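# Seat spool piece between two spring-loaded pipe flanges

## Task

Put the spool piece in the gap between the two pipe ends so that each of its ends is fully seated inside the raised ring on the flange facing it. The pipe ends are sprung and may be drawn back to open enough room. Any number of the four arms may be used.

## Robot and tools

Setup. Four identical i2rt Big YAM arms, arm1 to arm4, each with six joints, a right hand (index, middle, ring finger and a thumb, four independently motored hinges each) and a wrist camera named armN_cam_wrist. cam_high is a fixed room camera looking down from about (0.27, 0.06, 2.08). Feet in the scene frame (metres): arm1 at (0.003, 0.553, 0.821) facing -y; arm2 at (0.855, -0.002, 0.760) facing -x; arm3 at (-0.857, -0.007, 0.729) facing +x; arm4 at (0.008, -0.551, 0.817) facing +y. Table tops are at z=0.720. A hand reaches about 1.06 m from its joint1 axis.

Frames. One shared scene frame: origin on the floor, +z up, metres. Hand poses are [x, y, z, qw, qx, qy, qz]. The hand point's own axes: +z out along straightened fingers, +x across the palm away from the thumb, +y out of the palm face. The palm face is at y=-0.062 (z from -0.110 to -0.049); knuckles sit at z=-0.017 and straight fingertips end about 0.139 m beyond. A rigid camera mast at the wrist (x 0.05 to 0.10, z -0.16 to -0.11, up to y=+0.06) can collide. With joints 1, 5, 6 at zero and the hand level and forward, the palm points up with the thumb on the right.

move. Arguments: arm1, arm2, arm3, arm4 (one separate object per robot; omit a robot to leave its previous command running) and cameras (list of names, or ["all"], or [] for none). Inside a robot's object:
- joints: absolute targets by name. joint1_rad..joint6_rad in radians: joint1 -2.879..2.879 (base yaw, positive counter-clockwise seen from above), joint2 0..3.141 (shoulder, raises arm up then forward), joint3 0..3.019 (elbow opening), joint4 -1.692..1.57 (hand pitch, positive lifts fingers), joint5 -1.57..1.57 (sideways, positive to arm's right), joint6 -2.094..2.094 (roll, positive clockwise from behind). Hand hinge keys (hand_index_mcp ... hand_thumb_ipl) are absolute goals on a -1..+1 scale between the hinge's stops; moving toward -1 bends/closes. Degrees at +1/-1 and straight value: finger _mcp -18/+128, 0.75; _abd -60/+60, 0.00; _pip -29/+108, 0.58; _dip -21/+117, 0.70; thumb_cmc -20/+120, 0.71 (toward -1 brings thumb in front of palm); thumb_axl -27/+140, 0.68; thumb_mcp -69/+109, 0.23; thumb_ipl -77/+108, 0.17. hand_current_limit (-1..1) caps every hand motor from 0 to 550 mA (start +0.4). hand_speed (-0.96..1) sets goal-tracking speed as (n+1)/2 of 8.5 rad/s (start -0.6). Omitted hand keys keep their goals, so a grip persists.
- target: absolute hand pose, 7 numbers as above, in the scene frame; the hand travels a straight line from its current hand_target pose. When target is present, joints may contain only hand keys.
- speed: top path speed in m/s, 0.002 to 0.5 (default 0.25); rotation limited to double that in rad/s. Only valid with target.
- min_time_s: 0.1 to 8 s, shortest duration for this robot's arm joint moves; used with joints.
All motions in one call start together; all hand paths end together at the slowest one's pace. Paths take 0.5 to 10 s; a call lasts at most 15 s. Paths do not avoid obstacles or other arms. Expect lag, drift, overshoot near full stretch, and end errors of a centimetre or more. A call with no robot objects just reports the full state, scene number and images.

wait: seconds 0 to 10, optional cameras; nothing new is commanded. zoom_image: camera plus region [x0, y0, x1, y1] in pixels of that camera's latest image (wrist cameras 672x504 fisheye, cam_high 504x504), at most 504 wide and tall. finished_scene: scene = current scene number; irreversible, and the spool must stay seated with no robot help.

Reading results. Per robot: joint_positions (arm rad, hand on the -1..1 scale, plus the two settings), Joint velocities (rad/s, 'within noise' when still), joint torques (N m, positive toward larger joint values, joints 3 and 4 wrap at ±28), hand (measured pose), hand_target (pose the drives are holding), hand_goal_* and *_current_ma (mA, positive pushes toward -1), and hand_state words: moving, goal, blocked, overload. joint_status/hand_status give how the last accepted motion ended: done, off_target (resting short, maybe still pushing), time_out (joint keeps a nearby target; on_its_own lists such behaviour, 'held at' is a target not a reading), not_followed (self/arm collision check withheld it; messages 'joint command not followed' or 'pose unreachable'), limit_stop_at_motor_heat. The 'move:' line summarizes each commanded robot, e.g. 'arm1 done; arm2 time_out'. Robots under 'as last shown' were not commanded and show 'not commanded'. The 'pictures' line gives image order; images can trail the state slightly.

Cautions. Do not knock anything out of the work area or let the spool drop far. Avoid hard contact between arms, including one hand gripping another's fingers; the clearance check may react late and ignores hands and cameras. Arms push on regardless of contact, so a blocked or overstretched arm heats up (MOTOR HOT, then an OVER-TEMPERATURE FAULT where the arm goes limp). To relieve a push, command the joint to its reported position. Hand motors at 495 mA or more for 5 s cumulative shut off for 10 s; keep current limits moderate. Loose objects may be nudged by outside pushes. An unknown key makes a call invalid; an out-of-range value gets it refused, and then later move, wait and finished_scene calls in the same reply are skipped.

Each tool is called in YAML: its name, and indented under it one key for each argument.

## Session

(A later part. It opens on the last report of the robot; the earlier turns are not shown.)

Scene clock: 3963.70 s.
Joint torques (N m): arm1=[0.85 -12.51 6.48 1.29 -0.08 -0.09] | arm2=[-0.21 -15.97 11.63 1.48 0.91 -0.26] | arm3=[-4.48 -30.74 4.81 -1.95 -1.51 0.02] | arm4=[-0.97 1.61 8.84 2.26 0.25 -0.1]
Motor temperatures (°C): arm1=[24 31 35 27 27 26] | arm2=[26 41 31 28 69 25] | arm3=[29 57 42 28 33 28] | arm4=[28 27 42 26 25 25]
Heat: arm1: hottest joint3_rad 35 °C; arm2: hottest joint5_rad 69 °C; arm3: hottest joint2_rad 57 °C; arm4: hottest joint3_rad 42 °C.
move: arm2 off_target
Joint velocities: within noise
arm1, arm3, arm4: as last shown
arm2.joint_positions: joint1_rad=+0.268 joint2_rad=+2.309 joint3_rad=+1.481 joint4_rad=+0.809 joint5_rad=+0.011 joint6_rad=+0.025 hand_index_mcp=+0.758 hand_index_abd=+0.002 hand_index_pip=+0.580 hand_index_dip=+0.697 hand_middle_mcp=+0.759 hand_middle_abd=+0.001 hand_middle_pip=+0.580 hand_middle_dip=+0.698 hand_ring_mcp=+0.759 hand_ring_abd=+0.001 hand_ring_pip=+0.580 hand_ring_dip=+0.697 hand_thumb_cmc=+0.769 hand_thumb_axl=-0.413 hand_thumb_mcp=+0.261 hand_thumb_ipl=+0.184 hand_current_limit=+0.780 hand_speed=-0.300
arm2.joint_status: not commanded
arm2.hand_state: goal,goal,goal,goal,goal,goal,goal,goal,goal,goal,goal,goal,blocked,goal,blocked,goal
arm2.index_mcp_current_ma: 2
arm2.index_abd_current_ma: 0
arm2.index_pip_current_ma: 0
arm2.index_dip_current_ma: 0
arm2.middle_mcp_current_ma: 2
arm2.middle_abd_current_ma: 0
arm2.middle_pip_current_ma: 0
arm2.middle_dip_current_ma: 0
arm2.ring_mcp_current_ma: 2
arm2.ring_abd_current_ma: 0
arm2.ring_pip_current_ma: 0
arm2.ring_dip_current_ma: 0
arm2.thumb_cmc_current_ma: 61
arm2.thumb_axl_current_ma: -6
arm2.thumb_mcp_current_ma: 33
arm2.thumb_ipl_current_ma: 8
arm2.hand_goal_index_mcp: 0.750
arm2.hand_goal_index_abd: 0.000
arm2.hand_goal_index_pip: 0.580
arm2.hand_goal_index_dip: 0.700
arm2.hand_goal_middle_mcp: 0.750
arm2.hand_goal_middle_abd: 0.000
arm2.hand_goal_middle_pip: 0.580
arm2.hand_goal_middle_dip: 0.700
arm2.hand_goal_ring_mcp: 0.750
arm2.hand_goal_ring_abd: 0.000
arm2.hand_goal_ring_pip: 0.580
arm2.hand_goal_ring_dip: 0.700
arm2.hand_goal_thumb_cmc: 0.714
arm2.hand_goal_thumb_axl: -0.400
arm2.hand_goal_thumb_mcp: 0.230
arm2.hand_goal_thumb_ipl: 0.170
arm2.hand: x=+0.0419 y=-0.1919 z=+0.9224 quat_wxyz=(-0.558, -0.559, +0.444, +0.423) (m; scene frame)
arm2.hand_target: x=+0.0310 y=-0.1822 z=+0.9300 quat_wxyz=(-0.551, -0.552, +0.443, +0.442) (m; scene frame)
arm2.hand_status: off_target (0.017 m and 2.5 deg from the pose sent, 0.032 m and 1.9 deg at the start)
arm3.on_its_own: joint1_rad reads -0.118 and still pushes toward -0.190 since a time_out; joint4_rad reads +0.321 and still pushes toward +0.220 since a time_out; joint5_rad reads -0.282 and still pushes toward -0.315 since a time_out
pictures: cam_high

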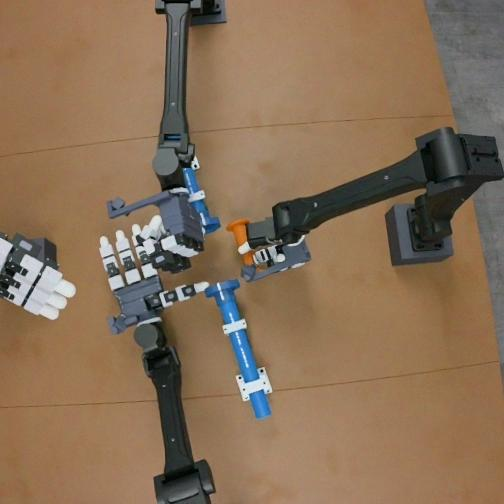

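move:
  arm1: {"target": [0.0030, 0.0900, 0.8220, 0.0879, 0.9872, 0.1329, -0.0018], "speed": 0.06}
  cameras: ["cam_high", "arm2_cam_wrist", "arm1_cam_wrist"]

zoom_image:
  camera: "cam_high"
  region: [195, 190, 315, 310]

zoom_image:
  camera: "arm2_cam_wrist"
  region: [430, 270, 650, 490]

Scene clock: 4093.53 s.
Joint torques (N m): arm1=[0.73 -11.4 6.38 2.1 -0.31 -0.1] | arm2=[-0.5 -16.56 11.64 1.46 0.91 -0.24] | arm3=[-4.95 -30.45 4.79 -1.95 -1.53 0.02] | arm4=[-1.32 2.14 8.68 2.54 0.23 -0.08]
Motor temperatures (°C): arm1=[24 30 35 27 27 26] | arm2=[26 38 37 28 43 25] | arm3=[29 58 41 28 33 28] | arm4=[28 27 42 26 25 25]
Heat: arm1: hottest joint3_rad 35 °C; arm2: hottest joint5_rad 43 °C; arm3: hottest joint2_rad 58 °C; arm4: hottest joint3_rad 42 °C.
move: arm1 off_target
Joint velocities: within noise
arm1.joint_positions: joint1_rad=+0.018 joint2_rad=+1.573 joint3_rad=+0.691 joint4_rad=-0.593 joint5_rad=-0.009 joint6_rad=-0.263 hand_index_mcp=-0.068 hand_index_abd=+0.002 hand_index_pip=-0.118 hand_index_dip=+1.000 hand_middle_mcp=-0.077 hand_middle_abd=+0.001 hand_middle_pip=-0.113 hand_middle_dip=+1.000 hand_ring_mcp=-0.909 hand_ring_abd=+0.030 hand_ring_pip=-0.131 hand_ring_dip=+0.265 hand_thumb_cmc=-0.655 hand_thumb_axl=+0.678 hand_thumb_mcp=-0.032 hand_thumb_ipl=+0.187 hand_current_limit=+0.750 hand_speed=-0.300
arm1.joint_status: not commanded
arm1.hand_state: blocked,goal,blocked,goal,blocked,goal,blocked,goal,blocked,blocked,goal,goal,goal,goal,blocked,goal
arm1.index_mcp_current_ma: 316
arm1.index_abd_current_ma: 4
arm1.index_pip_current_ma: 118
arm1.index_dip_current_ma: 0
arm1.middle_mcp_current_ma: 274
arm1.middle_abd_current_ma: 3
arm1.middle_pip_current_ma: 140
arm1.middle_dip_current_ma: 0
arm1.ring_mcp_current_ma: 312
arm1.ring_abd_current_ma: 94
arm1.ring_pip_current_ma: 68
arm1.ring_dip_current_ma: 15
arm1.thumb_cmc_current_ma: 16
arm1.thumb_axl_current_ma: 1
arm1.thumb_mcp_current_ma: 481
arm1.thumb_ipl_current_ma: 90
arm1.hand_goal_index_mcp: -0.140
arm1.hand_goal_index_abd: 0.000
arm1.hand_goal_index_pip: -0.150
arm1.hand_goal_index_dip: 1.000
arm1.hand_goal_middle_mcp: -0.140
arm1.hand_goal_middle_abd: 0.000
arm1.hand_goal_middle_pip: -0.150
arm1.hand_goal_middle_dip: 1.000
arm1.hand_goal_ring_mcp: -0.980
arm1.hand_goal_ring_abd: 0.000
arm1.hand_goal_ring_pip: -0.150
arm1.hand_goal_ring_dip: 0.260
arm1.hand_goal_thumb_cmc: -0.660
arm1.hand_goal_thumb_axl: 0.678
arm1.hand_goal_thumb_mcp: -0.150
arm1.hand_goal_thumb_ipl: 0.168
arm1.hand: x=+0.0060 y=+0.1082 z=+0.7972 quat_wxyz=(+0.049, +0.990, +0.133, +0.002) (m; scene frame)
arm1.hand_target: x=+0.0030 y=+0.0906 z=+0.8219 quat_wxyz=(+0.088, +0.987, +0.133, -0.002) (m; scene frame)
arm1.hand_status: off_target (0.031 m and 4.5 deg from the pose sent, 0.033 m and 18.8 deg at the start)
arm2, arm3, arm4: as last shown
arm3.on_its_own: joint1_rad reads -0.118 and still pushes toward -0.190 since a time_out; joint4_rad reads +0.321 and still pushes toward +0.220 since a time_out; joint5_rad reads -0.282 and still pushes toward -0.315 since a time_out
pictures: arm1_cam_wrist, arm2_cam_wrist, cam_high
camera_calibration:
arm1_cam_wrist: T_world_to_cam=[[-0.578194, -0.815424, 0.0278541, 0.103737], [-0.566161, 0.425563, 0.705944, -0.658204], [-0.587498, 0.392403, -0.707719, 0.648226], [0, 0, 0, 1]] pos_world=[0.0681616, 0.110331, 0.920528]
arm2_cam_wrist: T_world_to_cam=[[-0.221917, 0.796057, 0.563069, -0.320615], [0.604704, 0.565365, -0.560977, 0.558307], [-0.764909, 0.216, -0.606843, 0.753618], [0, 0, 0, 1]] pos_world=[0.167689, -0.223201, 0.951053]

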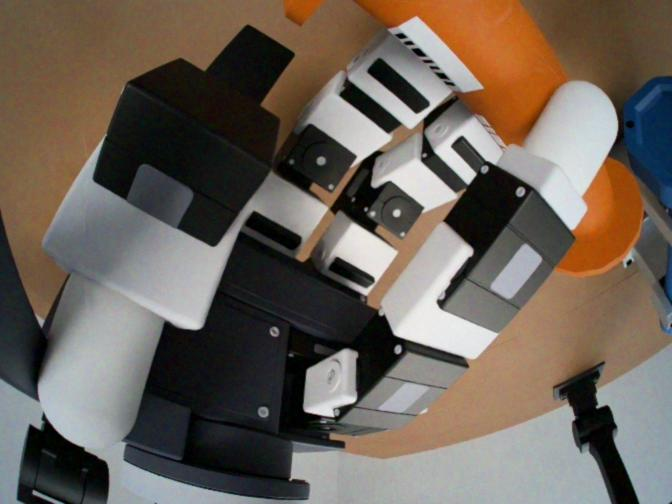

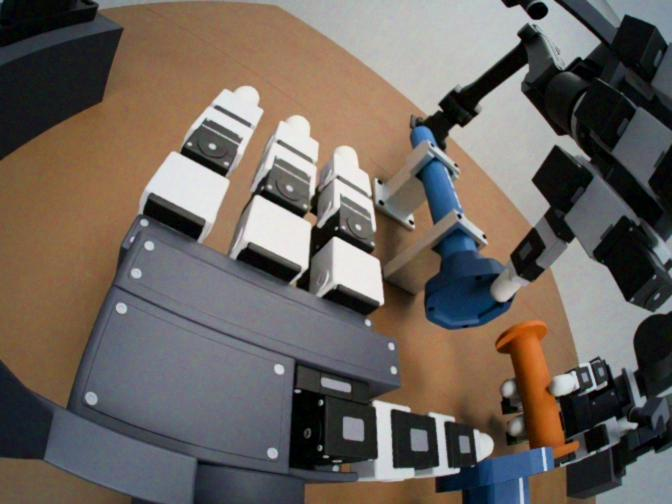

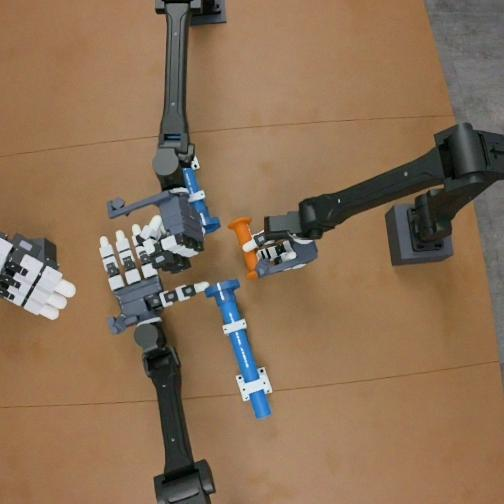

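Scaled by 4.200 from the camera's 504x504 image, which has a finer 720x720 frame.

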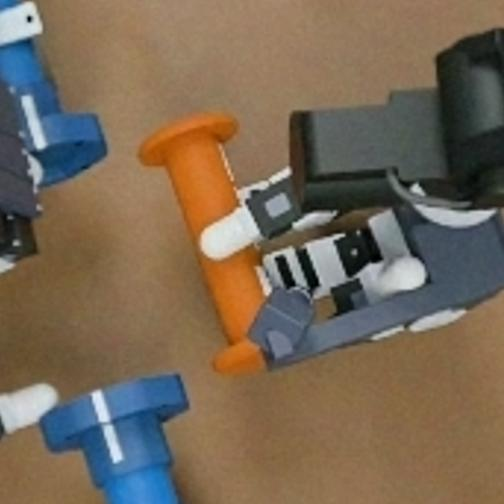

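Scaled by 2.291 from the camera's 672x504 image, which has a finer 960x720 frame.

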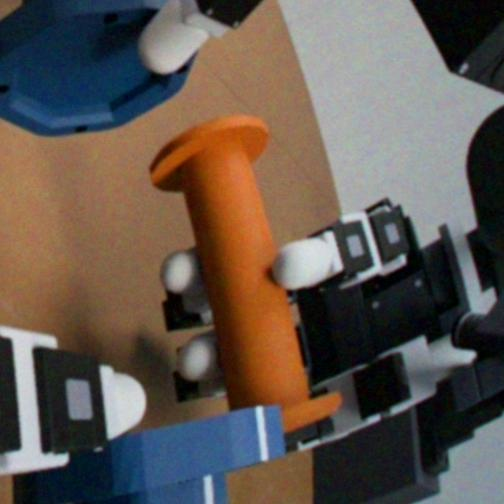

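move:
  arm1: {"target": [0.0030, 0.0900, 0.8150, 0.0879, 0.9872, 0.1329, -0.0018], "speed": 0.06}

move:
  arm2: {"target": [0.0797, -0.1670, 0.9200, -0.5337, -0.5337, 0.4639, 0.4639], "speed": 0.1}

move:
  arm1: {"target": [0.0205, 0.0343, 0.8125, 0.0879, 0.9872, 0.1329, -0.0018], "speed": 0.08}
  cameras: ["cam_high", "arm2_cam_wrist"]

zoom_image:
  camera: "cam_high"
  region: [185, 200, 265, 280]

zoom_image:
  camera: "arm2_cam_wrist"
  region: [410, 240, 570, 400]

Scene clock: 4157.63 s.
Joint torques (N m): arm1=[0.73 -10.05 6.35 2.13 -0.31 -0.1] | arm2=[-0.32 -16.32 11.59 1.42 0.92 -0.24] | arm3=[-4.89 -30.74 4.79 -1.96 -1.53 0.03] | arm4=[-1.32 1.32 8.72 2.48 0.24 -0.06]
Motor temperatures (°C): arm1=[24 30 33 27 27 26] | arm2=[26 38 37 28 40 25] | arm3=[29 58 41 28 33 28] | arm4=[28 27 42 26 25 25]
Heat: arm1: hottest joint3_rad 33 °C; arm2: hottest joint5_rad 40 °C; arm3: hottest joint2_rad 58 °C; arm4: hottest joint3_rad 42 °C.
move: arm1 off_target
Joint velocities: within noise
arm1.joint_positions: joint1_rad=+0.017 joint2_rad=+1.573 joint3_rad=+0.685 joint4_rad=-0.571 joint5_rad=-0.010 joint6_rad=-0.263 hand_index_mcp=-0.068 hand_index_abd=+0.002 hand_index_pip=-0.118 hand_index_dip=+1.000 hand_middle_mcp=-0.077 hand_middle_abd=+0.001 hand_middle_pip=-0.113 hand_middle_dip=+1.000 hand_ring_mcp=-0.909 hand_ring_abd=+0.030 hand_ring_pip=-0.131 hand_ring_dip=+0.265 hand_thumb_cmc=-0.655 hand_thumb_axl=+0.678 hand_thumb_mcp=-0.032 hand_thumb_ipl=+0.187 hand_current_limit=+0.750 hand_speed=-0.300
arm1.joint_status: not commanded
arm1.hand_state: blocked,goal,blocked,goal,blocked,goal,blocked,goal,blocked,blocked,goal,goal,goal,goal,blocked,goal
arm1.index_mcp_current_ma: 317
arm1.index_abd_current_ma: 4
arm1.index_pip_current_ma: 118
arm1.index_dip_current_ma: 0
arm1.middle_mcp_current_ma: 275
arm1.middle_abd_current_ma: 3
arm1.middle_pip_current_ma: 140
arm1.middle_dip_current_ma: 0
arm1.ring_mcp_current_ma: 312
arm1.ring_abd_current_ma: 94
arm1.ring_pip_current_ma: 68
arm1.ring_dip_current_ma: 15
arm1.thumb_cmc_current_ma: 16
arm1.thumb_axl_current_ma: 1
arm1.thumb_mcp_current_ma: 481
arm1.thumb_ipl_current_ma: 90
arm1.hand_goal_index_mcp: -0.140
arm1.hand_goal_index_abd: 0.000
arm1.hand_goal_index_pip: -0.150
arm1.hand_goal_index_dip: 1.000
arm1.hand_goal_middle_mcp: -0.140
arm1.hand_goal_middle_abd: 0.000
arm1.hand_goal_middle_pip: -0.150
arm1.hand_goal_middle_dip: 1.000
arm1.hand_goal_ring_mcp: -0.980
arm1.hand_goal_ring_abd: 0.000
arm1.hand_goal_ring_pip: -0.150
arm1.hand_goal_ring_dip: 0.260
arm1.hand_goal_thumb_cmc: -0.660
arm1.hand_goal_thumb_axl: 0.678
arm1.hand_goal_thumb_mcp: -0.150
arm1.hand_goal_thumb_ipl: 0.168
arm1.hand: x=+0.0059 y=+0.1057 z=+0.7979 quat_wxyz=(+0.057, +0.989, +0.133, +0.001) (m; scene frame)
arm1.hand_target: x=+0.0029 y=+0.0904 z=+0.8153 quat_wxyz=(+0.088, +0.987, +0.133, -0.002) (m; scene frame)
arm1.hand_status: off_target (0.023 m and 3.5 deg from the pose sent, 0.026 m and 4.5 deg at the start)
arm2, arm3: as last shown
arm3.on_its_own: joint1_rad reads -0.118 and still pushes toward -0.190 since a time_out; joint4_rad reads +0.321 and still pushes toward +0.220 since a time_out; joint5_rad reads -0.282 and still pushes toward -0.315 since a time_out
arm4.joint_positions: joint1_rad=-0.465 joint2_rad=+0.615 joint3_rad=+1.366 joint4_rad=-1.199 joint5_rad=+0.099 joint6_rad=+1.070 hand_index_mcp=+0.756 hand_index_abd=+0.000 hand_index_pip=+0.577 hand_index_dip=+0.696 hand_middle_mcp=+0.756 hand_middle_abd=+0.000 hand_middle_pip=+0.577 hand_middle_dip=+0.696 hand_ring_mcp=+0.756 hand_ring_abd=+0.000 hand_ring_pip=+0.577 hand_ring_dip=+0.696 hand_thumb_cmc=+0.716 hand_thumb_axl=+0.677 hand_thumb_mcp=+0.226 hand_thumb_ipl=+0.168 hand_current_limit=+0.400 hand_speed=-0.600
arm4.joint_status: not commanded
arm4.hand_state: goal,goal,goal,goal,goal,goal,goal,goal,goal,goal,goal,goal,goal,goal,goal,goal
arm4.index_mcp_current_ma: 0
arm4.index_abd_current_ma: 0
arm4.index_pip_current_ma: 0
arm4.index_dip_current_ma: 0
arm4.middle_mcp_current_ma: 0
arm4.middle_abd_current_ma: 0
arm4.middle_pip_current_ma: 0
arm4.middle_dip_current_ma: 0
arm4.ring_mcp_current_ma: 0
arm4.ring_abd_current_ma: 0
arm4.ring_pip_current_ma: 0
arm4.ring_dip_current_ma: 0
arm4.thumb_cmc_current_ma: 0
arm4.thumb_axl_current_ma: 0
arm4.thumb_mcp_current_ma: 0
arm4.thumb_ipl_current_ma: 0
arm4.hand_goal_index_mcp: 0.754
arm4.hand_goal_index_abd: 0.000
arm4.hand_goal_index_pip: 0.576
arm4.hand_goal_index_dip: 0.696
arm4.hand_goal_middle_mcp: 0.754
arm4.hand_goal_middle_abd: 0.000
arm4.hand_goal_middle_pip: 0.576
arm4.hand_goal_middle_dip: 0.696
arm4.hand_goal_ring_mcp: 0.754
arm4.hand_goal_ring_abd: 0.000
arm4.hand_goal_ring_pip: 0.576
arm4.hand_goal_ring_dip: 0.696
arm4.hand_goal_thumb_cmc: 0.714
arm4.hand_goal_thumb_axl: 0.678
arm4.hand_goal_thumb_mcp: 0.226
arm4.hand_goal_thumb_ipl: 0.168
arm4.hand: x=+0.2036 y=-0.3639 z=+1.4001 quat_wxyz=(-0.114, +0.600, +0.595, +0.523) (m; scene frame)
arm4.hand_target: x=+0.2018 y=-0.3671 z=+1.4143 quat_wxyz=(-0.119, +0.594, +0.588, +0.536) (m; scene frame)
arm4.hand_status: not commanded
pictures: none

Scene clock: 4158.90 s.
Joint torques (N m): arm1=[0.73 -10.05 6.37 2.14 -0.31 -0.1] | arm2=[1.03 -18.67 1.28 2.88 4.01 -0.22] | arm3=[-4.89 -30.92 4.81 -2 -1.52 0.04] | arm4=[-1.03 1.85 8.72 2.56 0.2 -0.11]
Motor temperatures (°C): arm1=[24 30 33 27 27 26] | arm2=[26 38 37 28 41 25] | arm3=[29 58 41 28 33 28] | arm4=[28 27 42 26 25 25]
Heat: arm1: hottest joint3_rad 33 °C; arm2: hottest joint5_rad 41 °C; arm3: hottest joint2_rad 58 °C; arm4: hottest joint3_rad 42 °C.
move: arm2 off_target
Joint velocities: within noise
arm1, arm3, arm4: as last shown
arm2.joint_positions: joint1_rad=+0.268 joint2_rad=+2.295 joint3_rad=+1.420 joint4_rad=+0.886 joint5_rad=+0.022 joint6_rad=+0.023 hand_index_mcp=+0.758 hand_index_abd=+0.002 hand_index_pip=+0.580 hand_index_dip=+0.697 hand_middle_mcp=+0.759 hand_middle_abd=+0.001 hand_middle_pip=+0.580 hand_middle_dip=+0.698 hand_ring_mcp=+0.759 hand_ring_abd=+0.001 hand_ring_pip=+0.580 hand_ring_dip=+0.697 hand_thumb_cmc=+0.755 hand_thumb_axl=-0.425 hand_thumb_mcp=+0.264 hand_thumb_ipl=+0.184 hand_current_limit=+0.780 hand_speed=-0.300
arm2.joint_status: not commanded
arm2.hand_state: goal,goal,goal,goal,goal,goal,goal,goal,goal,goal,goal,goal,blocked,blocked,blocked,goal
arm2.index_mcp_current_ma: 2
arm2.index_abd_current_ma: 0
arm2.index_pip_current_ma: 0
arm2.index_dip_current_ma: 0
arm2.middle_mcp_current_ma: 2
arm2.middle_abd_current_ma: 0
arm2.middle_pip_current_ma: 0
arm2.middle_dip_current_ma: 0
arm2.ring_mcp_current_ma: 2
arm2.ring_abd_current_ma: 0
arm2.ring_pip_current_ma: 0
arm2.ring_dip_current_ma: 0
arm2.thumb_cmc_current_ma: 36
arm2.thumb_axl_current_ma: -20
arm2.thumb_mcp_current_ma: 38
arm2.thumb_ipl_current_ma: 8
arm2.hand_goal_index_mcp: 0.750
arm2.hand_goal_index_abd: 0.000
arm2.hand_goal_index_pip: 0.580
arm2.hand_goal_index_dip: 0.700
arm2.hand_goal_middle_mcp: 0.750
arm2.hand_goal_middle_abd: 0.000
arm2.hand_goal_middle_pip: 0.580
arm2.hand_goal_middle_dip: 0.700
arm2.hand_goal_ring_mcp: 0.750
arm2.hand_goal_ring_abd: 0.000
arm2.hand_goal_ring_pip: 0.580
arm2.hand_goal_ring_dip: 0.700
arm2.hand_goal_thumb_cmc: 0.714
arm2.hand_goal_thumb_axl: -0.400
arm2.hand_goal_thumb_mcp: 0.230
arm2.hand_goal_thumb_ipl: 0.170
arm2.hand: x=+0.0604 y=-0.1857 z=+0.9225 quat_wxyz=(-0.564, -0.549, +0.440, +0.433) (m; scene frame)
arm2.hand_target: x=+0.0777 y=-0.1675 z=+0.9201 quat_wxyz=(-0.535, -0.535, +0.463, +0.463) (m; scene frame)
arm2.hand_status: off_target (0.027 m and 5.9 deg from the pose sent, 0.045 m and 6.6 deg at the start)
arm3.on_its_own: joint1_rad reads -0.118 and still pushes toward -0.190 since a time_out; joint4_rad reads +0.321 and still pushes toward +0.220 since a time_out; joint5_rad reads -0.282 and still pushes toward -0.315 since a time_out
pictures: none

Scene clock: 4160.37 s.
Joint torques (N m): arm1=[2.37 -9.58 9.74 0.92 -0.11 0.09] | arm2=[1.26 -18.96 1.28 2.85 4.03 -0.25] | arm3=[-4.6 -30.62 4.82 -2.09 -1.51 0.01] | arm4=[-0.85 2.14 8.75 2.55 0.29 -0.11]
Motor temperatures (°C): arm1=[24 30 34 27 27 26] | arm2=[26 39 37 28 42 25] | arm3=[29 58 41 28 33 28] | arm4=[28 27 42 26 25 25]
Heat: arm1: hottest joint3_rad 34 °C; arm2: hottest joint5_rad 42 °C; arm3: hottest joint2_rad 58 °C; arm4: hottest joint3_rad 42 °C.
move: arm1 off_target
Joint velocities: within noise
arm1.joint_positions: joint1_rad=+0.044 joint2_rad=+1.669 joint3_rad=+0.794 joint4_rad=-0.571 joint5_rad=-0.007 joint6_rad=-0.236 hand_index_mcp=-0.067 hand_index_abd=+0.002 hand_index_pip=-0.118 hand_index_dip=+1.000 hand_middle_mcp=-0.076 hand_middle_abd=+0.001 hand_middle_pip=-0.113 hand_middle_dip=+1.000 hand_ring_mcp=-0.909 hand_ring_abd=+0.030 hand_ring_pip=-0.131 hand_ring_dip=+0.265 hand_thumb_cmc=-0.655 hand_thumb_axl=+0.678 hand_thumb_mcp=-0.033 hand_thumb_ipl=+0.187 hand_current_limit=+0.750 hand_speed=-0.300
arm1.joint_status: not commanded
arm1.hand_state: blocked,goal,blocked,goal,blocked,goal,blocked,goal,blocked,blocked,goal,goal,goal,goal,blocked,goal
arm1.index_mcp_current_ma: 323
arm1.index_abd_current_ma: 4
arm1.index_pip_current_ma: 118
arm1.index_dip_current_ma: 0
arm1.middle_mcp_current_ma: 280
arm1.middle_abd_current_ma: 3
arm1.middle_pip_current_ma: 140
arm1.middle_dip_current_ma: 0
arm1.ring_mcp_current_ma: 312
arm1.ring_abd_current_ma: 94
arm1.ring_pip_current_ma: 68
arm1.ring_dip_current_ma: 15
arm1.thumb_cmc_current_ma: 16
arm1.thumb_axl_current_ma: 1
arm1.thumb_mcp_current_ma: 481
arm1.thumb_ipl_current_ma: 90
arm1.hand_goal_index_mcp: -0.140
arm1.hand_goal_index_abd: 0.000
arm1.hand_goal_index_pip: -0.150
arm1.hand_goal_index_dip: 1.000
arm1.hand_goal_middle_mcp: -0.140
arm1.hand_goal_middle_abd: 0.000
arm1.hand_goal_middle_pip: -0.150
arm1.hand_goal_middle_dip: 1.000
arm1.hand_goal_ring_mcp: -0.980
arm1.hand_goal_ring_abd: 0.000
arm1.hand_goal_ring_pip: -0.150
arm1.hand_goal_ring_dip: 0.260
arm1.hand_goal_thumb_cmc: -0.660
arm1.hand_goal_thumb_axl: 0.678
arm1.hand_goal_thumb_mcp: -0.150
arm1.hand_goal_thumb_ipl: 0.168
arm1.hand: x=+0.0164 y=+0.0630 z=+0.7943 quat_wxyz=(+0.064, +0.989, +0.133, +0.001) (m; scene frame)
arm1.hand_target: x=+0.0206 y=+0.0358 z=+0.8136 quat_wxyz=(+0.088, +0.987, +0.133, -0.002) (m; scene frame)
arm1.hand_status: off_target (0.034 m and 2.8 deg from the pose sent, 0.074 m and 3.5 deg at the start)
arm2, arm3, arm4: as last shown
arm2.hand: x=+0.0604 y=-0.1858 z=+0.9225 quat_wxyz=(-0.564, -0.549, +0.440, +0.433) (m; scene frame)
arm2.hand_target: x=+0.0777 y=-0.1676 z=+0.9201 quat_wxyz=(-0.535, -0.535, +0.463, +0.463) (m; scene frame)
arm3.on_its_own: joint1_rad reads -0.118 and still pushes toward -0.190 since a time_out; joint4_rad reads +0.321 and still pushes toward +0.220 since a time_out; joint5_rad reads -0.282 and still pushes toward -0.315 since a time_out
pictures: arm2_cam_wrist, cam_high
camera_calibration:
arm2_cam_wrist: T_world_to_cam=[[-0.197806, 0.801816, 0.563884, -0.322444], [0.593193, 0.555877, -0.582343, 0.562339], [-0.780381, 0.219301, -0.585587, 0.748488], [0, 0, 0, 1]] pos_world=[0.186749, -0.218195, 0.9476]

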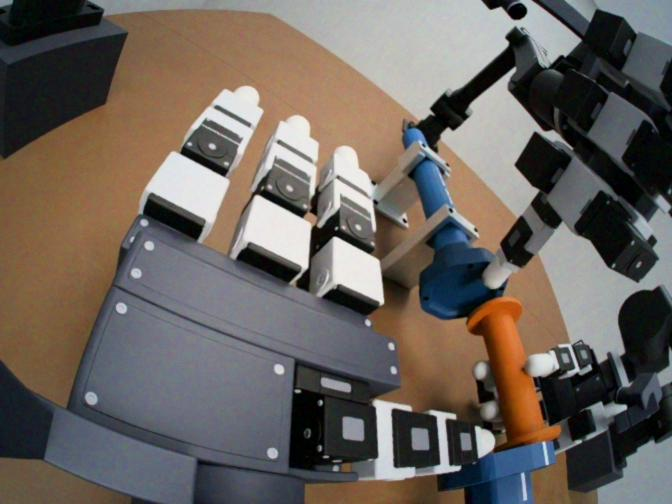

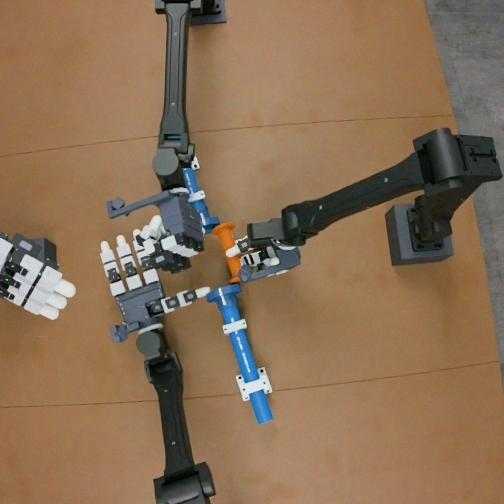

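Scaled by 6.300 from the camera's 504x504 image, which has a finer 720x720 frame.

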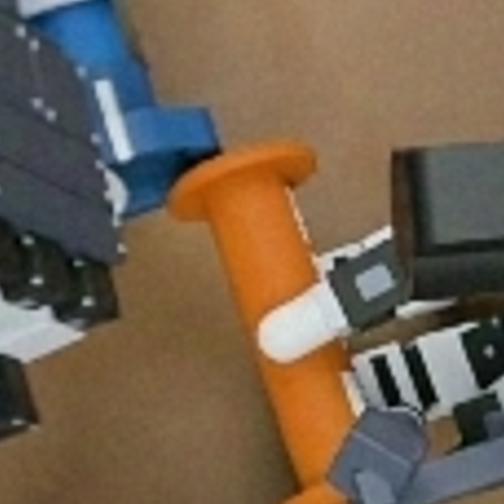

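Scaled by 3.150 from the camera's 672x504 image, which has a finer 960x720 frame.

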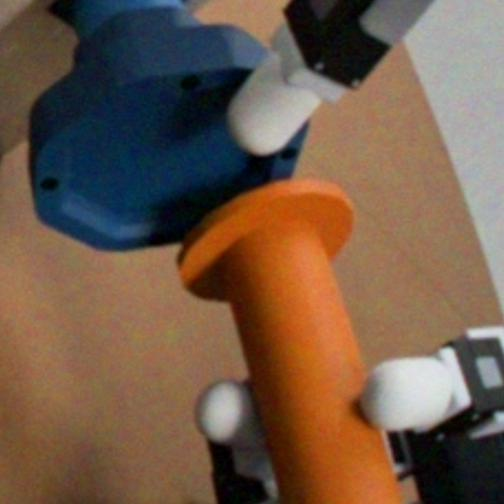

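move:
  arm1: {"target": [0.0205, 0.0343, 0.8065, 0.0879, 0.9872, 0.1329, -0.0018], "speed": 0.06}

move:
  arm1: {"target": [0.0291, -0.0129, 0.8068, 0.0879, 0.9872, 0.1329, -0.0018], "speed": 0.06}
  cameras: ["cam_high", "arm2_cam_wrist"]

zoom_image:
  camera: "cam_high"
  region: [185, 200, 265, 280]

zoom_image:
  camera: "arm2_cam_wrist"
  region: [410, 240, 570, 400]

Scene clock: 4176.67 s.
Joint torques (N m): arm1=[2.14 -9.7 9.32 1.58 -0.11 0.08] | arm2=[1.03 -19.08 1.29 2.73 4.04 -0.26] | arm3=[-4.78 -30.62 4.86 -1.95 -1.51 0.02] | arm4=[-1.38 2.2 8.87 2.41 0.22 -0.1]
Motor temperatures (°C): arm1=[24 30 37 27 27 26] | arm2=[26 39 35 28 53 25] | arm3=[29 59 41 28 33 28] | arm4=[28 27 42 26 25 25]
Heat: arm1: hottest joint3_rad 37 °C; arm2: hottest joint5_rad 53 °C; arm3: hottest joint2_rad 59 °C; arm4: hottest joint3_rad 42 °C.
move: arm1 off_target
Joint velocities: within noise
arm1.joint_positions: joint1_rad=+0.044 joint2_rad=+1.682 joint3_rad=+0.794 joint4_rad=-0.571 joint5_rad=-0.007 joint6_rad=-0.236 hand_index_mcp=-0.067 hand_index_abd=+0.002 hand_index_pip=-0.118 hand_index_dip=+1.000 hand_middle_mcp=-0.076 hand_middle_abd=+0.001 hand_middle_pip=-0.113 hand_middle_dip=+1.000 hand_ring_mcp=-0.909 hand_ring_abd=+0.030 hand_ring_pip=-0.131 hand_ring_dip=+0.265 hand_thumb_cmc=-0.655 hand_thumb_axl=+0.678 hand_thumb_mcp=-0.033 hand_thumb_ipl=+0.187 hand_current_limit=+0.750 hand_speed=-0.300
arm1.joint_status: not commanded
arm1.hand_state: blocked,goal,blocked,goal,blocked,goal,blocked,goal,blocked,blocked,goal,goal,goal,goal,blocked,goal
arm1.index_mcp_current_ma: 323
arm1.index_abd_current_ma: 4
arm1.index_pip_current_ma: 118
arm1.index_dip_current_ma: 0
arm1.middle_mcp_current_ma: 280
arm1.middle_abd_current_ma: 3
arm1.middle_pip_current_ma: 140
arm1.middle_dip_current_ma: 0
arm1.ring_mcp_current_ma: 312
arm1.ring_abd_current_ma: 94
arm1.ring_pip_current_ma: 68
arm1.ring_dip_current_ma: 15
arm1.thumb_cmc_current_ma: 16
arm1.thumb_axl_current_ma: 1
arm1.thumb_mcp_current_ma: 481
arm1.thumb_ipl_current_ma: 90
arm1.hand_goal_index_mcp: -0.140
arm1.hand_goal_index_abd: 0.000
arm1.hand_goal_index_pip: -0.150
arm1.hand_goal_index_dip: 1.000
arm1.hand_goal_middle_mcp: -0.140
arm1.hand_goal_middle_abd: 0.000
arm1.hand_goal_middle_pip: -0.150
arm1.hand_goal_middle_dip: 1.000
arm1.hand_goal_ring_mcp: -0.980
arm1.hand_goal_ring_abd: 0.000
arm1.hand_goal_ring_pip: -0.150
arm1.hand_goal_ring_dip: 0.260
arm1.hand_goal_thumb_cmc: -0.660
arm1.hand_goal_thumb_axl: 0.678
arm1.hand_goal_thumb_mcp: -0.150
arm1.hand_goal_thumb_ipl: 0.168
arm1.hand: x=+0.0164 y=+0.0652 z=+0.7879 quat_wxyz=(+0.057, +0.990, +0.133, +0.002) (m; scene frame)
arm1.hand_target: x=+0.0206 y=+0.0360 z=+0.8077 quat_wxyz=(+0.088, +0.987, +0.133, -0.001) (m; scene frame)
arm1.hand_status: off_target (0.036 m and 3.6 deg from the pose sent, 0.032 m and 2.8 deg at the start)
arm2, arm3, arm4: as last shown
arm3.on_its_own: joint1_rad reads -0.118 and still pushes toward -0.190 since a time_out; joint4_rad reads +0.321 and still pushes toward +0.220 since a time_out; joint5_rad reads -0.282 and still pushes toward -0.315 since a time_out
pictures: none

Scene clock: 4178.10 s.
Joint torques (N m): arm1=[2.26 -11.28 10.11 0.94 -0.08 0.08] | arm2=[0.91 -18.78 1.2 2.73 4 -0.24] | arm3=[-4.89 -30.51 4.85 -1.95 -1.53 0.02] | arm4=[-0.79 2.08 8.72 2.58 0.28 -0.12]
Motor temperatures (°C): arm1=[24 30 37 27 27 26] | arm2=[26 39 34 28 54 25] | arm3=[29 59 41 28 33 28] | arm4=[28 27 42 26 25 25]
Heat: arm1: hottest joint3_rad 37 °C; arm2: hottest joint5_rad 54 °C; arm3: hottest joint2_rad 59 °C; arm4: hottest joint3_rad 42 °C.
move: arm1 off_target
Joint velocities: within noise
arm1.joint_positions: joint1_rad=+0.058 joint2_rad=+1.776 joint3_rad=+0.929 joint4_rad=-0.600 joint5_rad=-0.006 joint6_rad=-0.222 hand_index_mcp=-0.067 hand_index_abd=+0.002 hand_index_pip=-0.118 hand_index_dip=+1.000 hand_middle_mcp=-0.076 hand_middle_abd=+0.001 hand_middle_pip=-0.113 hand_middle_dip=+1.000 hand_ring_mcp=-0.909 hand_ring_abd=+0.030 hand_ring_pip=-0.131 hand_ring_dip=+0.265 hand_thumb_cmc=-0.655 hand_thumb_axl=+0.678 hand_thumb_mcp=-0.033 hand_thumb_ipl=+0.187 hand_current_limit=+0.750 hand_speed=-0.300
arm1.joint_status: not commanded
arm1.hand_state: blocked,goal,blocked,goal,blocked,goal,blocked,goal,blocked,blocked,goal,goal,goal,goal,blocked,goal
arm1.index_mcp_current_ma: 323
arm1.index_abd_current_ma: 4
arm1.index_pip_current_ma: 118
arm1.index_dip_current_ma: 0
arm1.middle_mcp_current_ma: 280
arm1.middle_abd_current_ma: 3
arm1.middle_pip_current_ma: 140
arm1.middle_dip_current_ma: 0
arm1.ring_mcp_current_ma: 312
arm1.ring_abd_current_ma: 94
arm1.ring_pip_current_ma: 68
arm1.ring_dip_current_ma: 15
arm1.thumb_cmc_current_ma: 16
arm1.thumb_axl_current_ma: 1
arm1.thumb_mcp_current_ma: 481
arm1.thumb_ipl_current_ma: 90
arm1.hand_goal_index_mcp: -0.140
arm1.hand_goal_index_abd: 0.000
arm1.hand_goal_index_pip: -0.150
arm1.hand_goal_index_dip: 1.000
arm1.hand_goal_middle_mcp: -0.140
arm1.hand_goal_middle_abd: 0.000
arm1.hand_goal_middle_pip: -0.150
arm1.hand_goal_middle_dip: 1.000
arm1.hand_goal_ring_mcp: -0.980
arm1.hand_goal_ring_abd: 0.000
arm1.hand_goal_ring_pip: -0.150
arm1.hand_goal_ring_dip: 0.260
arm1.hand_goal_thumb_cmc: -0.660
arm1.hand_goal_thumb_axl: 0.678
arm1.hand_goal_thumb_mcp: -0.150
arm1.hand_goal_thumb_ipl: 0.168
arm1.hand: x=+0.0238 y=+0.0168 z=+0.7875 quat_wxyz=(+0.063, +0.989, +0.132, +0.001) (m; scene frame)
arm1.hand_target: x=+0.0291 y=-0.0113 z=+0.8080 quat_wxyz=(+0.088, +0.987, +0.133, -0.002) (m; scene frame)
arm1.hand_status: off_target (0.036 m and 2.9 deg from the pose sent, 0.081 m and 3.6 deg at the start)
arm2, arm4: as last shown
arm3.joint_positions: joint1_rad=-0.118 joint2_rad=+2.142 joint3_rad=+1.873 joint4_rad=+0.321 joint5_rad=-0.282 joint6_rad=+1.867 hand_index_mcp=-0.418 hand_index_abd=+0.001 hand_index_pip=-0.677 hand_index_dip=-0.098 hand_middle_mcp=-0.419 hand_middle_abd=+0.002 hand_middle_pip=-0.680 hand_middle_dip=-0.098 hand_ring_mcp=-0.419 hand_ring_abd=+0.000 hand_ring_pip=-0.680 hand_ring_dip=-0.098 hand_thumb_cmc=+0.650 hand_thumb_axl=-0.430 hand_thumb_mcp=+0.247 hand_thumb_ipl=+0.182 hand_current_limit=+0.780 hand_speed=-0.300
arm3.joint_status: not commanded
arm3.hand_state: goal,goal,goal,goal,goal,goal,goal,goal,goal,goal,goal,goal,blocked,goal,goal,goal
arm3.index_mcp_current_ma: 3
arm3.index_abd_current_ma: 1
arm3.index_pip_current_ma: 4
arm3.index_dip_current_ma: 4
arm3.middle_mcp_current_ma: 1
arm3.middle_abd_current_ma: 2
arm3.middle_pip_current_ma: 0
arm3.middle_dip_current_ma: 4
arm3.ring_mcp_current_ma: 2
arm3.ring_abd_current_ma: -1
arm3.ring_pip_current_ma: 1
arm3.ring_dip_current_ma: 4
arm3.thumb_cmc_current_ma: -227
arm3.thumb_axl_current_ma: -29
arm3.thumb_mcp_current_ma: -42
arm3.thumb_ipl_current_ma: 4
arm3.hand_goal_index_mcp: -0.420
arm3.hand_goal_index_abd: 0.000
arm3.hand_goal_index_pip: -0.680
arm3.hand_goal_index_dip: -0.100
arm3.hand_goal_middle_mcp: -0.420
arm3.hand_goal_middle_abd: 0.000
arm3.hand_goal_middle_pip: -0.680
arm3.hand_goal_middle_dip: -0.100
arm3.hand_goal_ring_mcp: -0.420
arm3.hand_goal_ring_abd: 0.000
arm3.hand_goal_ring_pip: -0.680
arm3.hand_goal_ring_dip: -0.100
arm3.hand_goal_thumb_cmc: 0.714
arm3.hand_goal_thumb_axl: -0.420
arm3.hand_goal_thumb_mcp: 0.260
arm3.hand_goal_thumb_ipl: 0.180
arm3.on_its_own: joint1_rad reads -0.118 and still pushes toward -0.190 since a time_out; joint4_rad reads +0.321 and still pushes toward +0.220 since a time_out; joint5_rad reads -0.282 and still pushes toward -0.315 since a time_out
arm3.hand: x=+0.0506 y=-0.1419 z=+1.0017 quat_wxyz=(-0.159, +0.690, -0.043, +0.705) (m; scene frame)
arm3.hand_target: x=+0.0087 y=-0.1933 z=+1.0273 quat_wxyz=(-0.156, +0.708, -0.073, +0.685) (m; scene frame)
arm3.hand_status: not commanded
pictures: arm2_cam_wrist, cam_high
camera_calibration:
arm2_cam_wrist: T_world_to_cam=[[-0.197806, 0.801816, 0.563884, -0.322444], [0.593193, 0.555877, -0.582343, 0.562339], [-0.780381, 0.219301, -0.585587, 0.748488], [0, 0, 0, 1]] pos_world=[0.186749, -0.218195, 0.9476]

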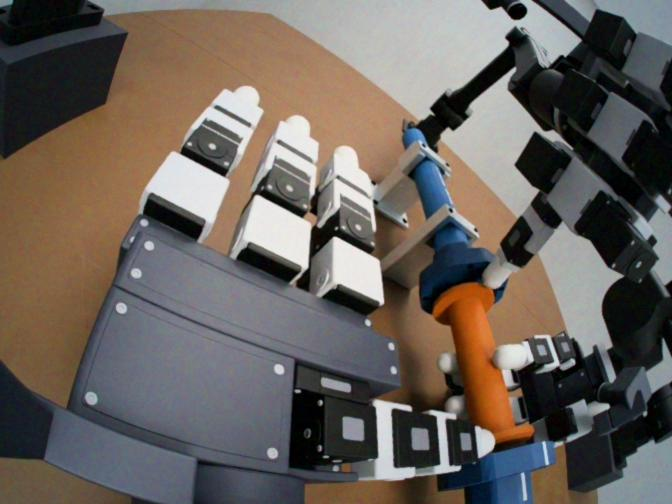

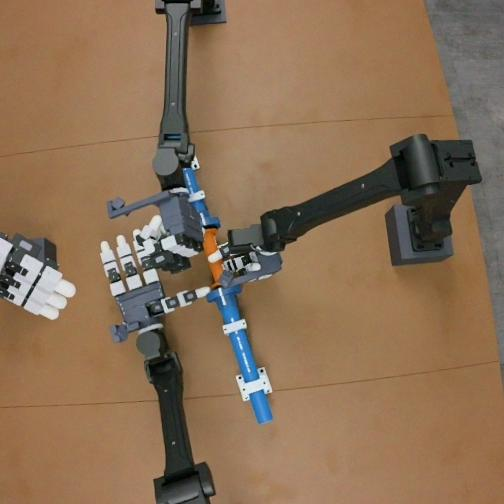

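Scaled by 6.300 from the camera's 504x504 image, which has a finer 720x720 frame.

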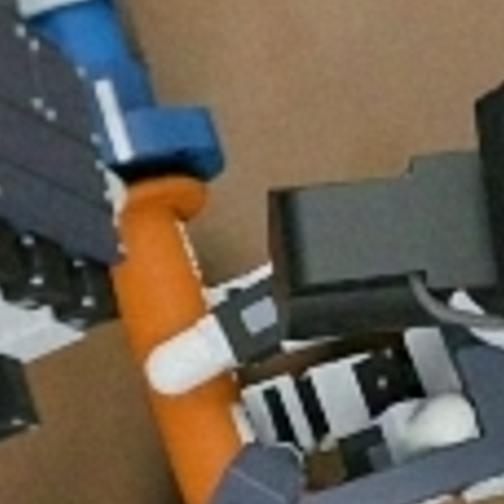

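Scaled by 3.150 from the camera's 672x504 image, which has a finer 960x720 frame.

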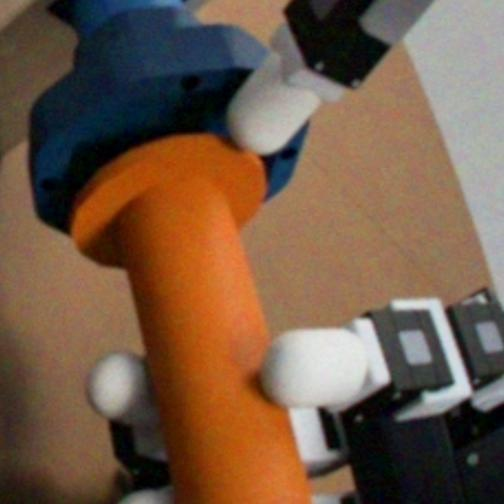

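move:
  arm1: {"target": [0.0288, -0.0129, 0.8130, 0.0879, 0.9872, 0.1329, -0.0018], "speed": 0.06}
  cameras: ["arm2_cam_wrist"]

zoom_image:
  camera: "arm2_cam_wrist"
  region: [410, 240, 570, 400]

Scene clock: 4211.40 s.
Joint torques (N m): arm1=[2.14 -12.16 10.09 0.88 -0.08 0.08] | arm2=[0.85 -19.08 1.2 2.84 4.03 -0.25] | arm3=[-4.72 -30.56 4.75 -1.92 -1.53 0.01] | arm4=[-1.08 1.38 8.7 2.55 0.28 -0.11]
Motor temperatures (°C): arm1=[24 30 40 27 27 26] | arm2=[26 40 32 28 64 25] | arm3=[29 59 41 28 33 28] | arm4=[28 27 42 26 25 25]
Heat: arm1: hottest joint3_rad 40 °C; arm2: hottest joint5_rad 64 °C; arm3: hottest joint2_rad 59 °C; arm4: hottest joint3_rad 42 °C.
move: arm1 off_target
Joint velocities: within noise
arm1.joint_positions: joint1_rad=+0.058 joint2_rad=+1.777 joint3_rad=+0.932 joint4_rad=-0.616 joint5_rad=-0.006 joint6_rad=-0.222 hand_index_mcp=-0.067 hand_index_abd=+0.002 hand_index_pip=-0.118 hand_index_dip=+1.000 hand_middle_mcp=-0.076 hand_middle_abd=+0.001 hand_middle_pip=-0.113 hand_middle_dip=+1.000 hand_ring_mcp=-0.909 hand_ring_abd=+0.030 hand_ring_pip=-0.131 hand_ring_dip=+0.265 hand_thumb_cmc=-0.655 hand_thumb_axl=+0.678 hand_thumb_mcp=-0.033 hand_thumb_ipl=+0.187 hand_current_limit=+0.750 hand_speed=-0.300
arm1.joint_status: not commanded
arm1.hand_state: blocked,goal,blocked,goal,blocked,goal,blocked,goal,blocked,blocked,goal,goal,goal,goal,blocked,goal
arm1.index_mcp_current_ma: 323
arm1.index_abd_current_ma: 4
arm1.index_pip_current_ma: 118
arm1.index_dip_current_ma: 0
arm1.middle_mcp_current_ma: 280
arm1.middle_abd_current_ma: 3
arm1.middle_pip_current_ma: 140
arm1.middle_dip_current_ma: 0
arm1.ring_mcp_current_ma: 312
arm1.ring_abd_current_ma: 94
arm1.ring_pip_current_ma: 68
arm1.ring_dip_current_ma: 15
arm1.thumb_cmc_current_ma: 16
arm1.thumb_axl_current_ma: 1
arm1.thumb_mcp_current_ma: 481
arm1.thumb_ipl_current_ma: 90
arm1.hand_goal_index_mcp: -0.140
arm1.hand_goal_index_abd: 0.000
arm1.hand_goal_index_pip: -0.150
arm1.hand_goal_index_dip: 1.000
arm1.hand_goal_middle_mcp: -0.140
arm1.hand_goal_middle_abd: 0.000
arm1.hand_goal_middle_pip: -0.150
arm1.hand_goal_middle_dip: 1.000
arm1.hand_goal_ring_mcp: -0.980
arm1.hand_goal_ring_abd: 0.000
arm1.hand_goal_ring_pip: -0.150
arm1.hand_goal_ring_dip: 0.260
arm1.hand_goal_thumb_cmc: -0.660
arm1.hand_goal_thumb_axl: 0.678
arm1.hand_goal_thumb_mcp: -0.150
arm1.hand_goal_thumb_ipl: 0.168
arm1.hand: x=+0.0237 y=+0.0189 z=+0.7867 quat_wxyz=(+0.056, +0.990, +0.133, +0.001) (m; scene frame)
arm1.hand_target: x=+0.0288 y=-0.0110 z=+0.8141 quat_wxyz=(+0.088, +0.987, +0.133, -0.002) (m; scene frame)
arm1.hand_status: off_target (0.042 m and 3.7 deg from the pose sent, 0.040 m and 2.9 deg at the start)
arm2, arm3, arm4: as last shown
arm3.on_its_own: joint1_rad reads -0.118 and still pushes toward -0.190 since a time_out; joint4_rad reads +0.321 and still pushes toward +0.220 since a time_out; joint5_rad reads -0.282 and still pushes toward -0.315 since a time_out
pictures: arm2_cam_wrist
camera_calibration:
arm2_cam_wrist: T_world_to_cam=[[-0.197806, 0.801816, 0.563884, -0.322444], [0.593193, 0.555877, -0.582343, 0.562339], [-0.780381, 0.219301, -0.585587, 0.748488], [0, 0, 0, 1]] pos_world=[0.186749, -0.218195, 0.9476]

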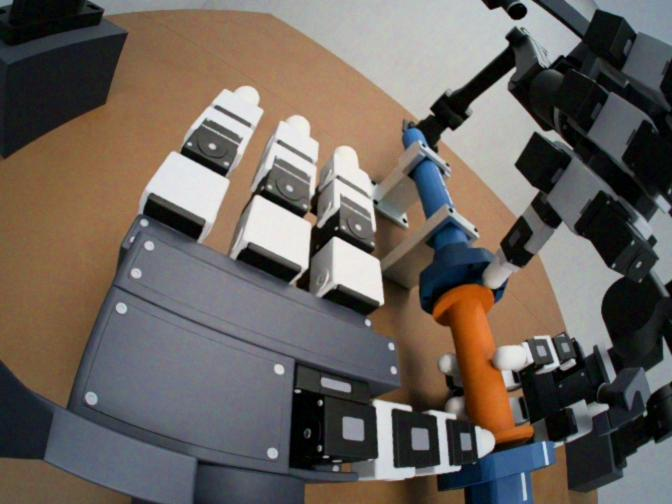

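Scaled by 3.150 from the camera's 672x504 image, which has a finer 960x720 frame.

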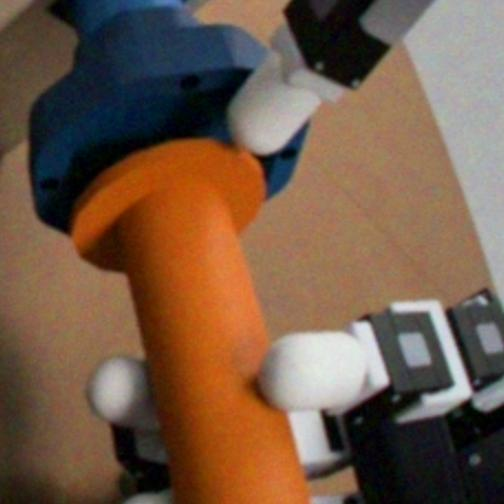

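move:
  arm1: {"target": [0.0288, -0.0150, 0.8200, 0.0879, 0.9872, 0.1329, -0.0018], "speed": 0.08}
  cameras: ["arm2_cam_wrist"]

zoom_image:
  camera: "arm2_cam_wrist"
  region: [410, 240, 570, 400]

Scene clock: 4218.90 s.
Joint torques (N m): arm1=[2.2 -12.98 10.14 0.87 -0.09 0.08] | arm2=[1.08 -18.96 1.24 2.81 4.02 -0.25] | arm3=[-4.78 -30.68 4.83 -1.99 -1.51 0.03] | arm4=[-0.79 2.02 8.7 2.5 0.26 -0.08]
Motor temperatures (°C): arm1=[24 30 39 27 27 26] | arm2=[26 40 32 28 66 25] | arm3=[29 59 41 28 33 28] | arm4=[28 27 42 26 25 25]
Heat: arm1: hottest joint3_rad 39 °C; arm2: hottest joint5_rad 66 °C; arm3: hottest joint2_rad 59 °C; arm4: hottest joint3_rad 42 °C.
move: arm1 off_target
Joint velocities: within noise
arm1.joint_positions: joint1_rad=+0.058 joint2_rad=+1.777 joint3_rad=+0.943 joint4_rad=-0.637 joint5_rad=-0.006 joint6_rad=-0.222 hand_index_mcp=-0.067 hand_index_abd=+0.002 hand_index_pip=-0.118 hand_index_dip=+1.000 hand_middle_mcp=-0.076 hand_middle_abd=+0.001 hand_middle_pip=-0.113 hand_middle_dip=+1.000 hand_ring_mcp=-0.909 hand_ring_abd=+0.030 hand_ring_pip=-0.131 hand_ring_dip=+0.265 hand_thumb_cmc=-0.655 hand_thumb_axl=+0.678 hand_thumb_mcp=-0.033 hand_thumb_ipl=+0.187 hand_current_limit=+0.750 hand_speed=-0.300
arm1.joint_status: not commanded
arm1.hand_state: blocked,goal,blocked,goal,blocked,goal,blocked,goal,blocked,blocked,goal,goal,goal,goal,blocked,goal
arm1.index_mcp_current_ma: 323
arm1.index_abd_current_ma: 4
arm1.index_pip_current_ma: 118
arm1.index_dip_current_ma: 0
arm1.middle_mcp_current_ma: 280
arm1.middle_abd_current_ma: 3
arm1.middle_pip_current_ma: 140
arm1.middle_dip_current_ma: 0
arm1.ring_mcp_current_ma: 312
arm1.ring_abd_current_ma: 94
arm1.ring_pip_current_ma: 68
arm1.ring_dip_current_ma: 15
arm1.thumb_cmc_current_ma: 16
arm1.thumb_axl_current_ma: 1
arm1.thumb_mcp_current_ma: 481
arm1.thumb_ipl_current_ma: 90
arm1.hand_goal_index_mcp: -0.140
arm1.hand_goal_index_abd: 0.000
arm1.hand_goal_index_pip: -0.150
arm1.hand_goal_index_dip: 1.000
arm1.hand_goal_middle_mcp: -0.140
arm1.hand_goal_middle_abd: 0.000
arm1.hand_goal_middle_pip: -0.150
arm1.hand_goal_middle_dip: 1.000
arm1.hand_goal_ring_mcp: -0.980
arm1.hand_goal_ring_abd: 0.000
arm1.hand_goal_ring_pip: -0.150
arm1.hand_goal_ring_dip: 0.260
arm1.hand_goal_thumb_cmc: -0.660
arm1.hand_goal_thumb_axl: 0.678
arm1.hand_goal_thumb_mcp: -0.150
arm1.hand_goal_thumb_ipl: 0.168
arm1.hand: x=+0.0237 y=+0.0182 z=+0.7883 quat_wxyz=(+0.051, +0.990, +0.133, +0.002) (m; scene frame)
arm1.hand_target: x=+0.0287 y=-0.0128 z=+0.8210 quat_wxyz=(+0.088, +0.987, +0.133, -0.001) (m; scene frame)
arm1.hand_status: off_target (0.046 m and 4.2 deg from the pose sent, 0.048 m and 3.7 deg at the start)
arm2, arm3, arm4: as last shown
arm3.on_its_own: joint1_rad reads -0.118 and still pushes toward -0.190 since a time_out; joint4_rad reads +0.321 and still pushes toward +0.220 since a time_out; joint5_rad reads -0.282 and still pushes toward -0.315 since a time_out
pictures: arm2_cam_wrist
camera_calibration:
arm2_cam_wrist: T_world_to_cam=[[-0.197806, 0.801816, 0.563884, -0.322444], [0.593193, 0.555877, -0.582343, 0.562339], [-0.780381, 0.219301, -0.585587, 0.748488], [0, 0, 0, 1]] pos_world=[0.186749, -0.218195, 0.9476]

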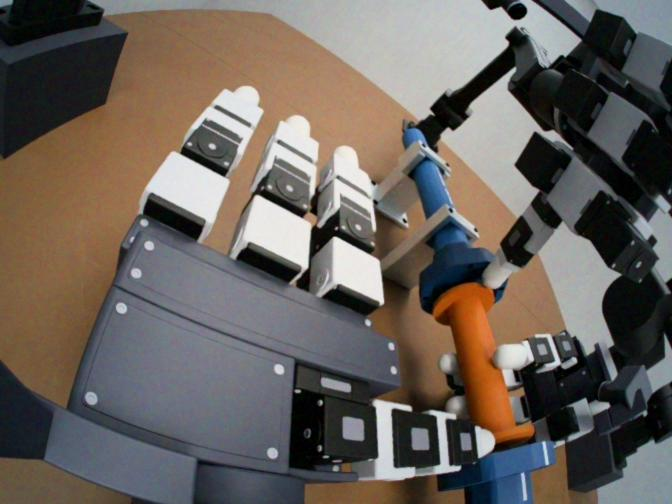

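Scaled by 3.150 from the camera's 672x504 image, which has a finer 960x720 frame.

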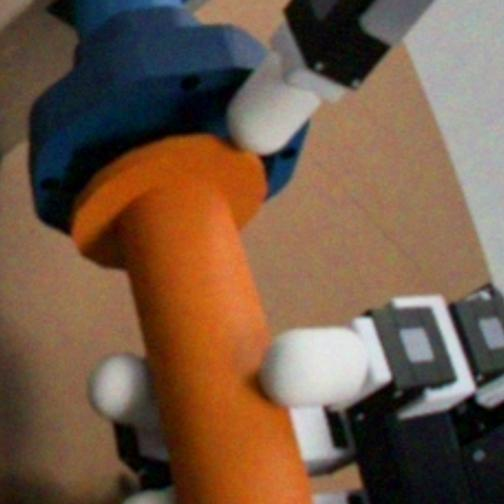

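move:
  arm1: {"target": [0.0288, -0.0150, 0.8270, 0.0879, 0.9872, 0.1329, -0.0018], "speed": 0.1}
  cameras: ["arm2_cam_wrist"]

zoom_image:
  camera: "arm2_cam_wrist"
  region: [410, 240, 570, 400]

Scene clock: 4228.47 s.
Joint torques (N m): arm1=[2.14 -13.98 10.17 0.84 -0.09 0.08] | arm2=[1.2 -18.67 1.35 2.77 4.04 -0.22] | arm3=[-4.89 -30.74 4.79 -1.95 -1.53 0.03] | arm4=[-0.62 1.26 8.69 2.63 0.23 -0.08]
Motor temperatures (°C): arm1=[24 30 38 27 27 26] | arm2=[26 41 31 28 67 25] | arm3=[29 59 41 28 33 28] | arm4=[28 27 42 26 25 25]
Heat: arm1: hottest joint3_rad 38 °C; arm2: hottest joint5_rad 67 °C; arm3: hottest joint2_rad 59 °C; arm4: hottest joint3_rad 42 °C.
move: arm1 off_target
Joint velocities: within noise
arm1.joint_positions: joint1_rad=+0.058 joint2_rad=+1.777 joint3_rad=+0.947 joint4_rad=-0.655 joint5_rad=-0.006 joint6_rad=-0.222 hand_index_mcp=-0.067 hand_index_abd=+0.002 hand_index_pip=-0.118 hand_index_dip=+1.000 hand_middle_mcp=-0.076 hand_middle_abd=+0.001 hand_middle_pip=-0.113 hand_middle_dip=+1.000 hand_ring_mcp=-0.909 hand_ring_abd=+0.030 hand_ring_pip=-0.131 hand_ring_dip=+0.265 hand_thumb_cmc=-0.655 hand_thumb_axl=+0.678 hand_thumb_mcp=-0.033 hand_thumb_ipl=+0.187 hand_current_limit=+0.750 hand_speed=-0.300
arm1.joint_status: not commanded
arm1.hand_state: blocked,goal,blocked,goal,blocked,goal,blocked,goal,blocked,blocked,goal,goal,goal,goal,blocked,goal
arm1.index_mcp_current_ma: 323
arm1.index_abd_current_ma: 4
arm1.index_pip_current_ma: 118
arm1.index_dip_current_ma: 0
arm1.middle_mcp_current_ma: 280
arm1.middle_abd_current_ma: 3
arm1.middle_pip_current_ma: 140
arm1.middle_dip_current_ma: 0
arm1.ring_mcp_current_ma: 312
arm1.ring_abd_current_ma: 94
arm1.ring_pip_current_ma: 68
arm1.ring_dip_current_ma: 15
arm1.thumb_cmc_current_ma: 16
arm1.thumb_axl_current_ma: 1
arm1.thumb_mcp_current_ma: 481
arm1.thumb_ipl_current_ma: 90
arm1.hand_goal_index_mcp: -0.140
arm1.hand_goal_index_abd: 0.000
arm1.hand_goal_index_pip: -0.150
arm1.hand_goal_index_dip: 1.000
arm1.hand_goal_middle_mcp: -0.140
arm1.hand_goal_middle_abd: 0.000
arm1.hand_goal_middle_pip: -0.150
arm1.hand_goal_middle_dip: 1.000
arm1.hand_goal_ring_mcp: -0.980
arm1.hand_goal_ring_abd: 0.000
arm1.hand_goal_ring_pip: -0.150
arm1.hand_goal_ring_dip: 0.260
arm1.hand_goal_thumb_cmc: -0.660
arm1.hand_goal_thumb_axl: 0.678
arm1.hand_goal_thumb_mcp: -0.150
arm1.hand_goal_thumb_ipl: 0.168
arm1.hand: x=+0.0236 y=+0.0205 z=+0.7877 quat_wxyz=(+0.044, +0.990, +0.133, +0.002) (m; scene frame)
arm1.hand_target: x=+0.0287 y=-0.0125 z=+0.8279 quat_wxyz=(+0.088, +0.987, +0.133, -0.001) (m; scene frame)
arm1.hand_status: off_target (0.053 m and 5.1 deg from the pose sent, 0.051 m and 4.2 deg at the start)
arm2, arm3, arm4: as last shown
arm3.on_its_own: joint1_rad reads -0.118 and still pushes toward -0.190 since a time_out; joint4_rad reads +0.321 and still pushes toward +0.220 since a time_out; joint5_rad reads -0.282 and still pushes toward -0.315 since a time_out
pictures: arm2_cam_wrist
camera_calibration:
arm2_cam_wrist: T_world_to_cam=[[-0.197806, 0.801816, 0.563884, -0.322444], [0.593193, 0.555877, -0.582343, 0.562339], [-0.780381, 0.219301, -0.585587, 0.748488], [0, 0, 0, 1]] pos_world=[0.186749, -0.218195, 0.9476]

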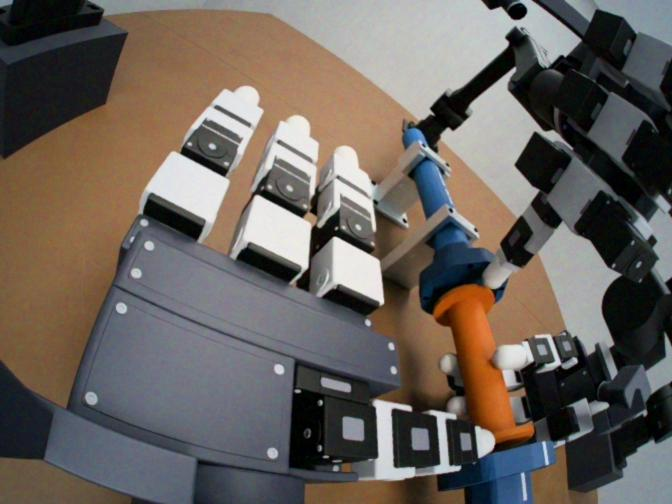

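Scaled by 3.150 from the camera's 672x504 image, which has a finer 960x720 frame.

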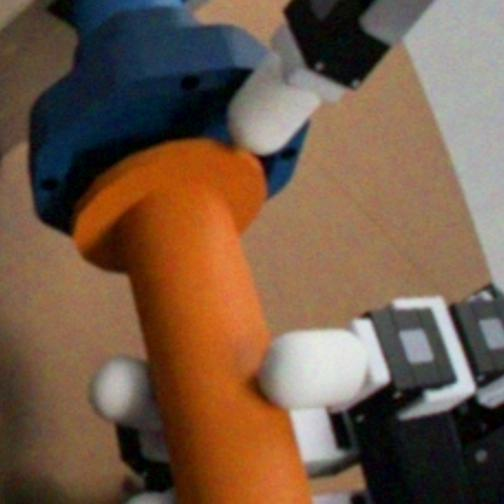

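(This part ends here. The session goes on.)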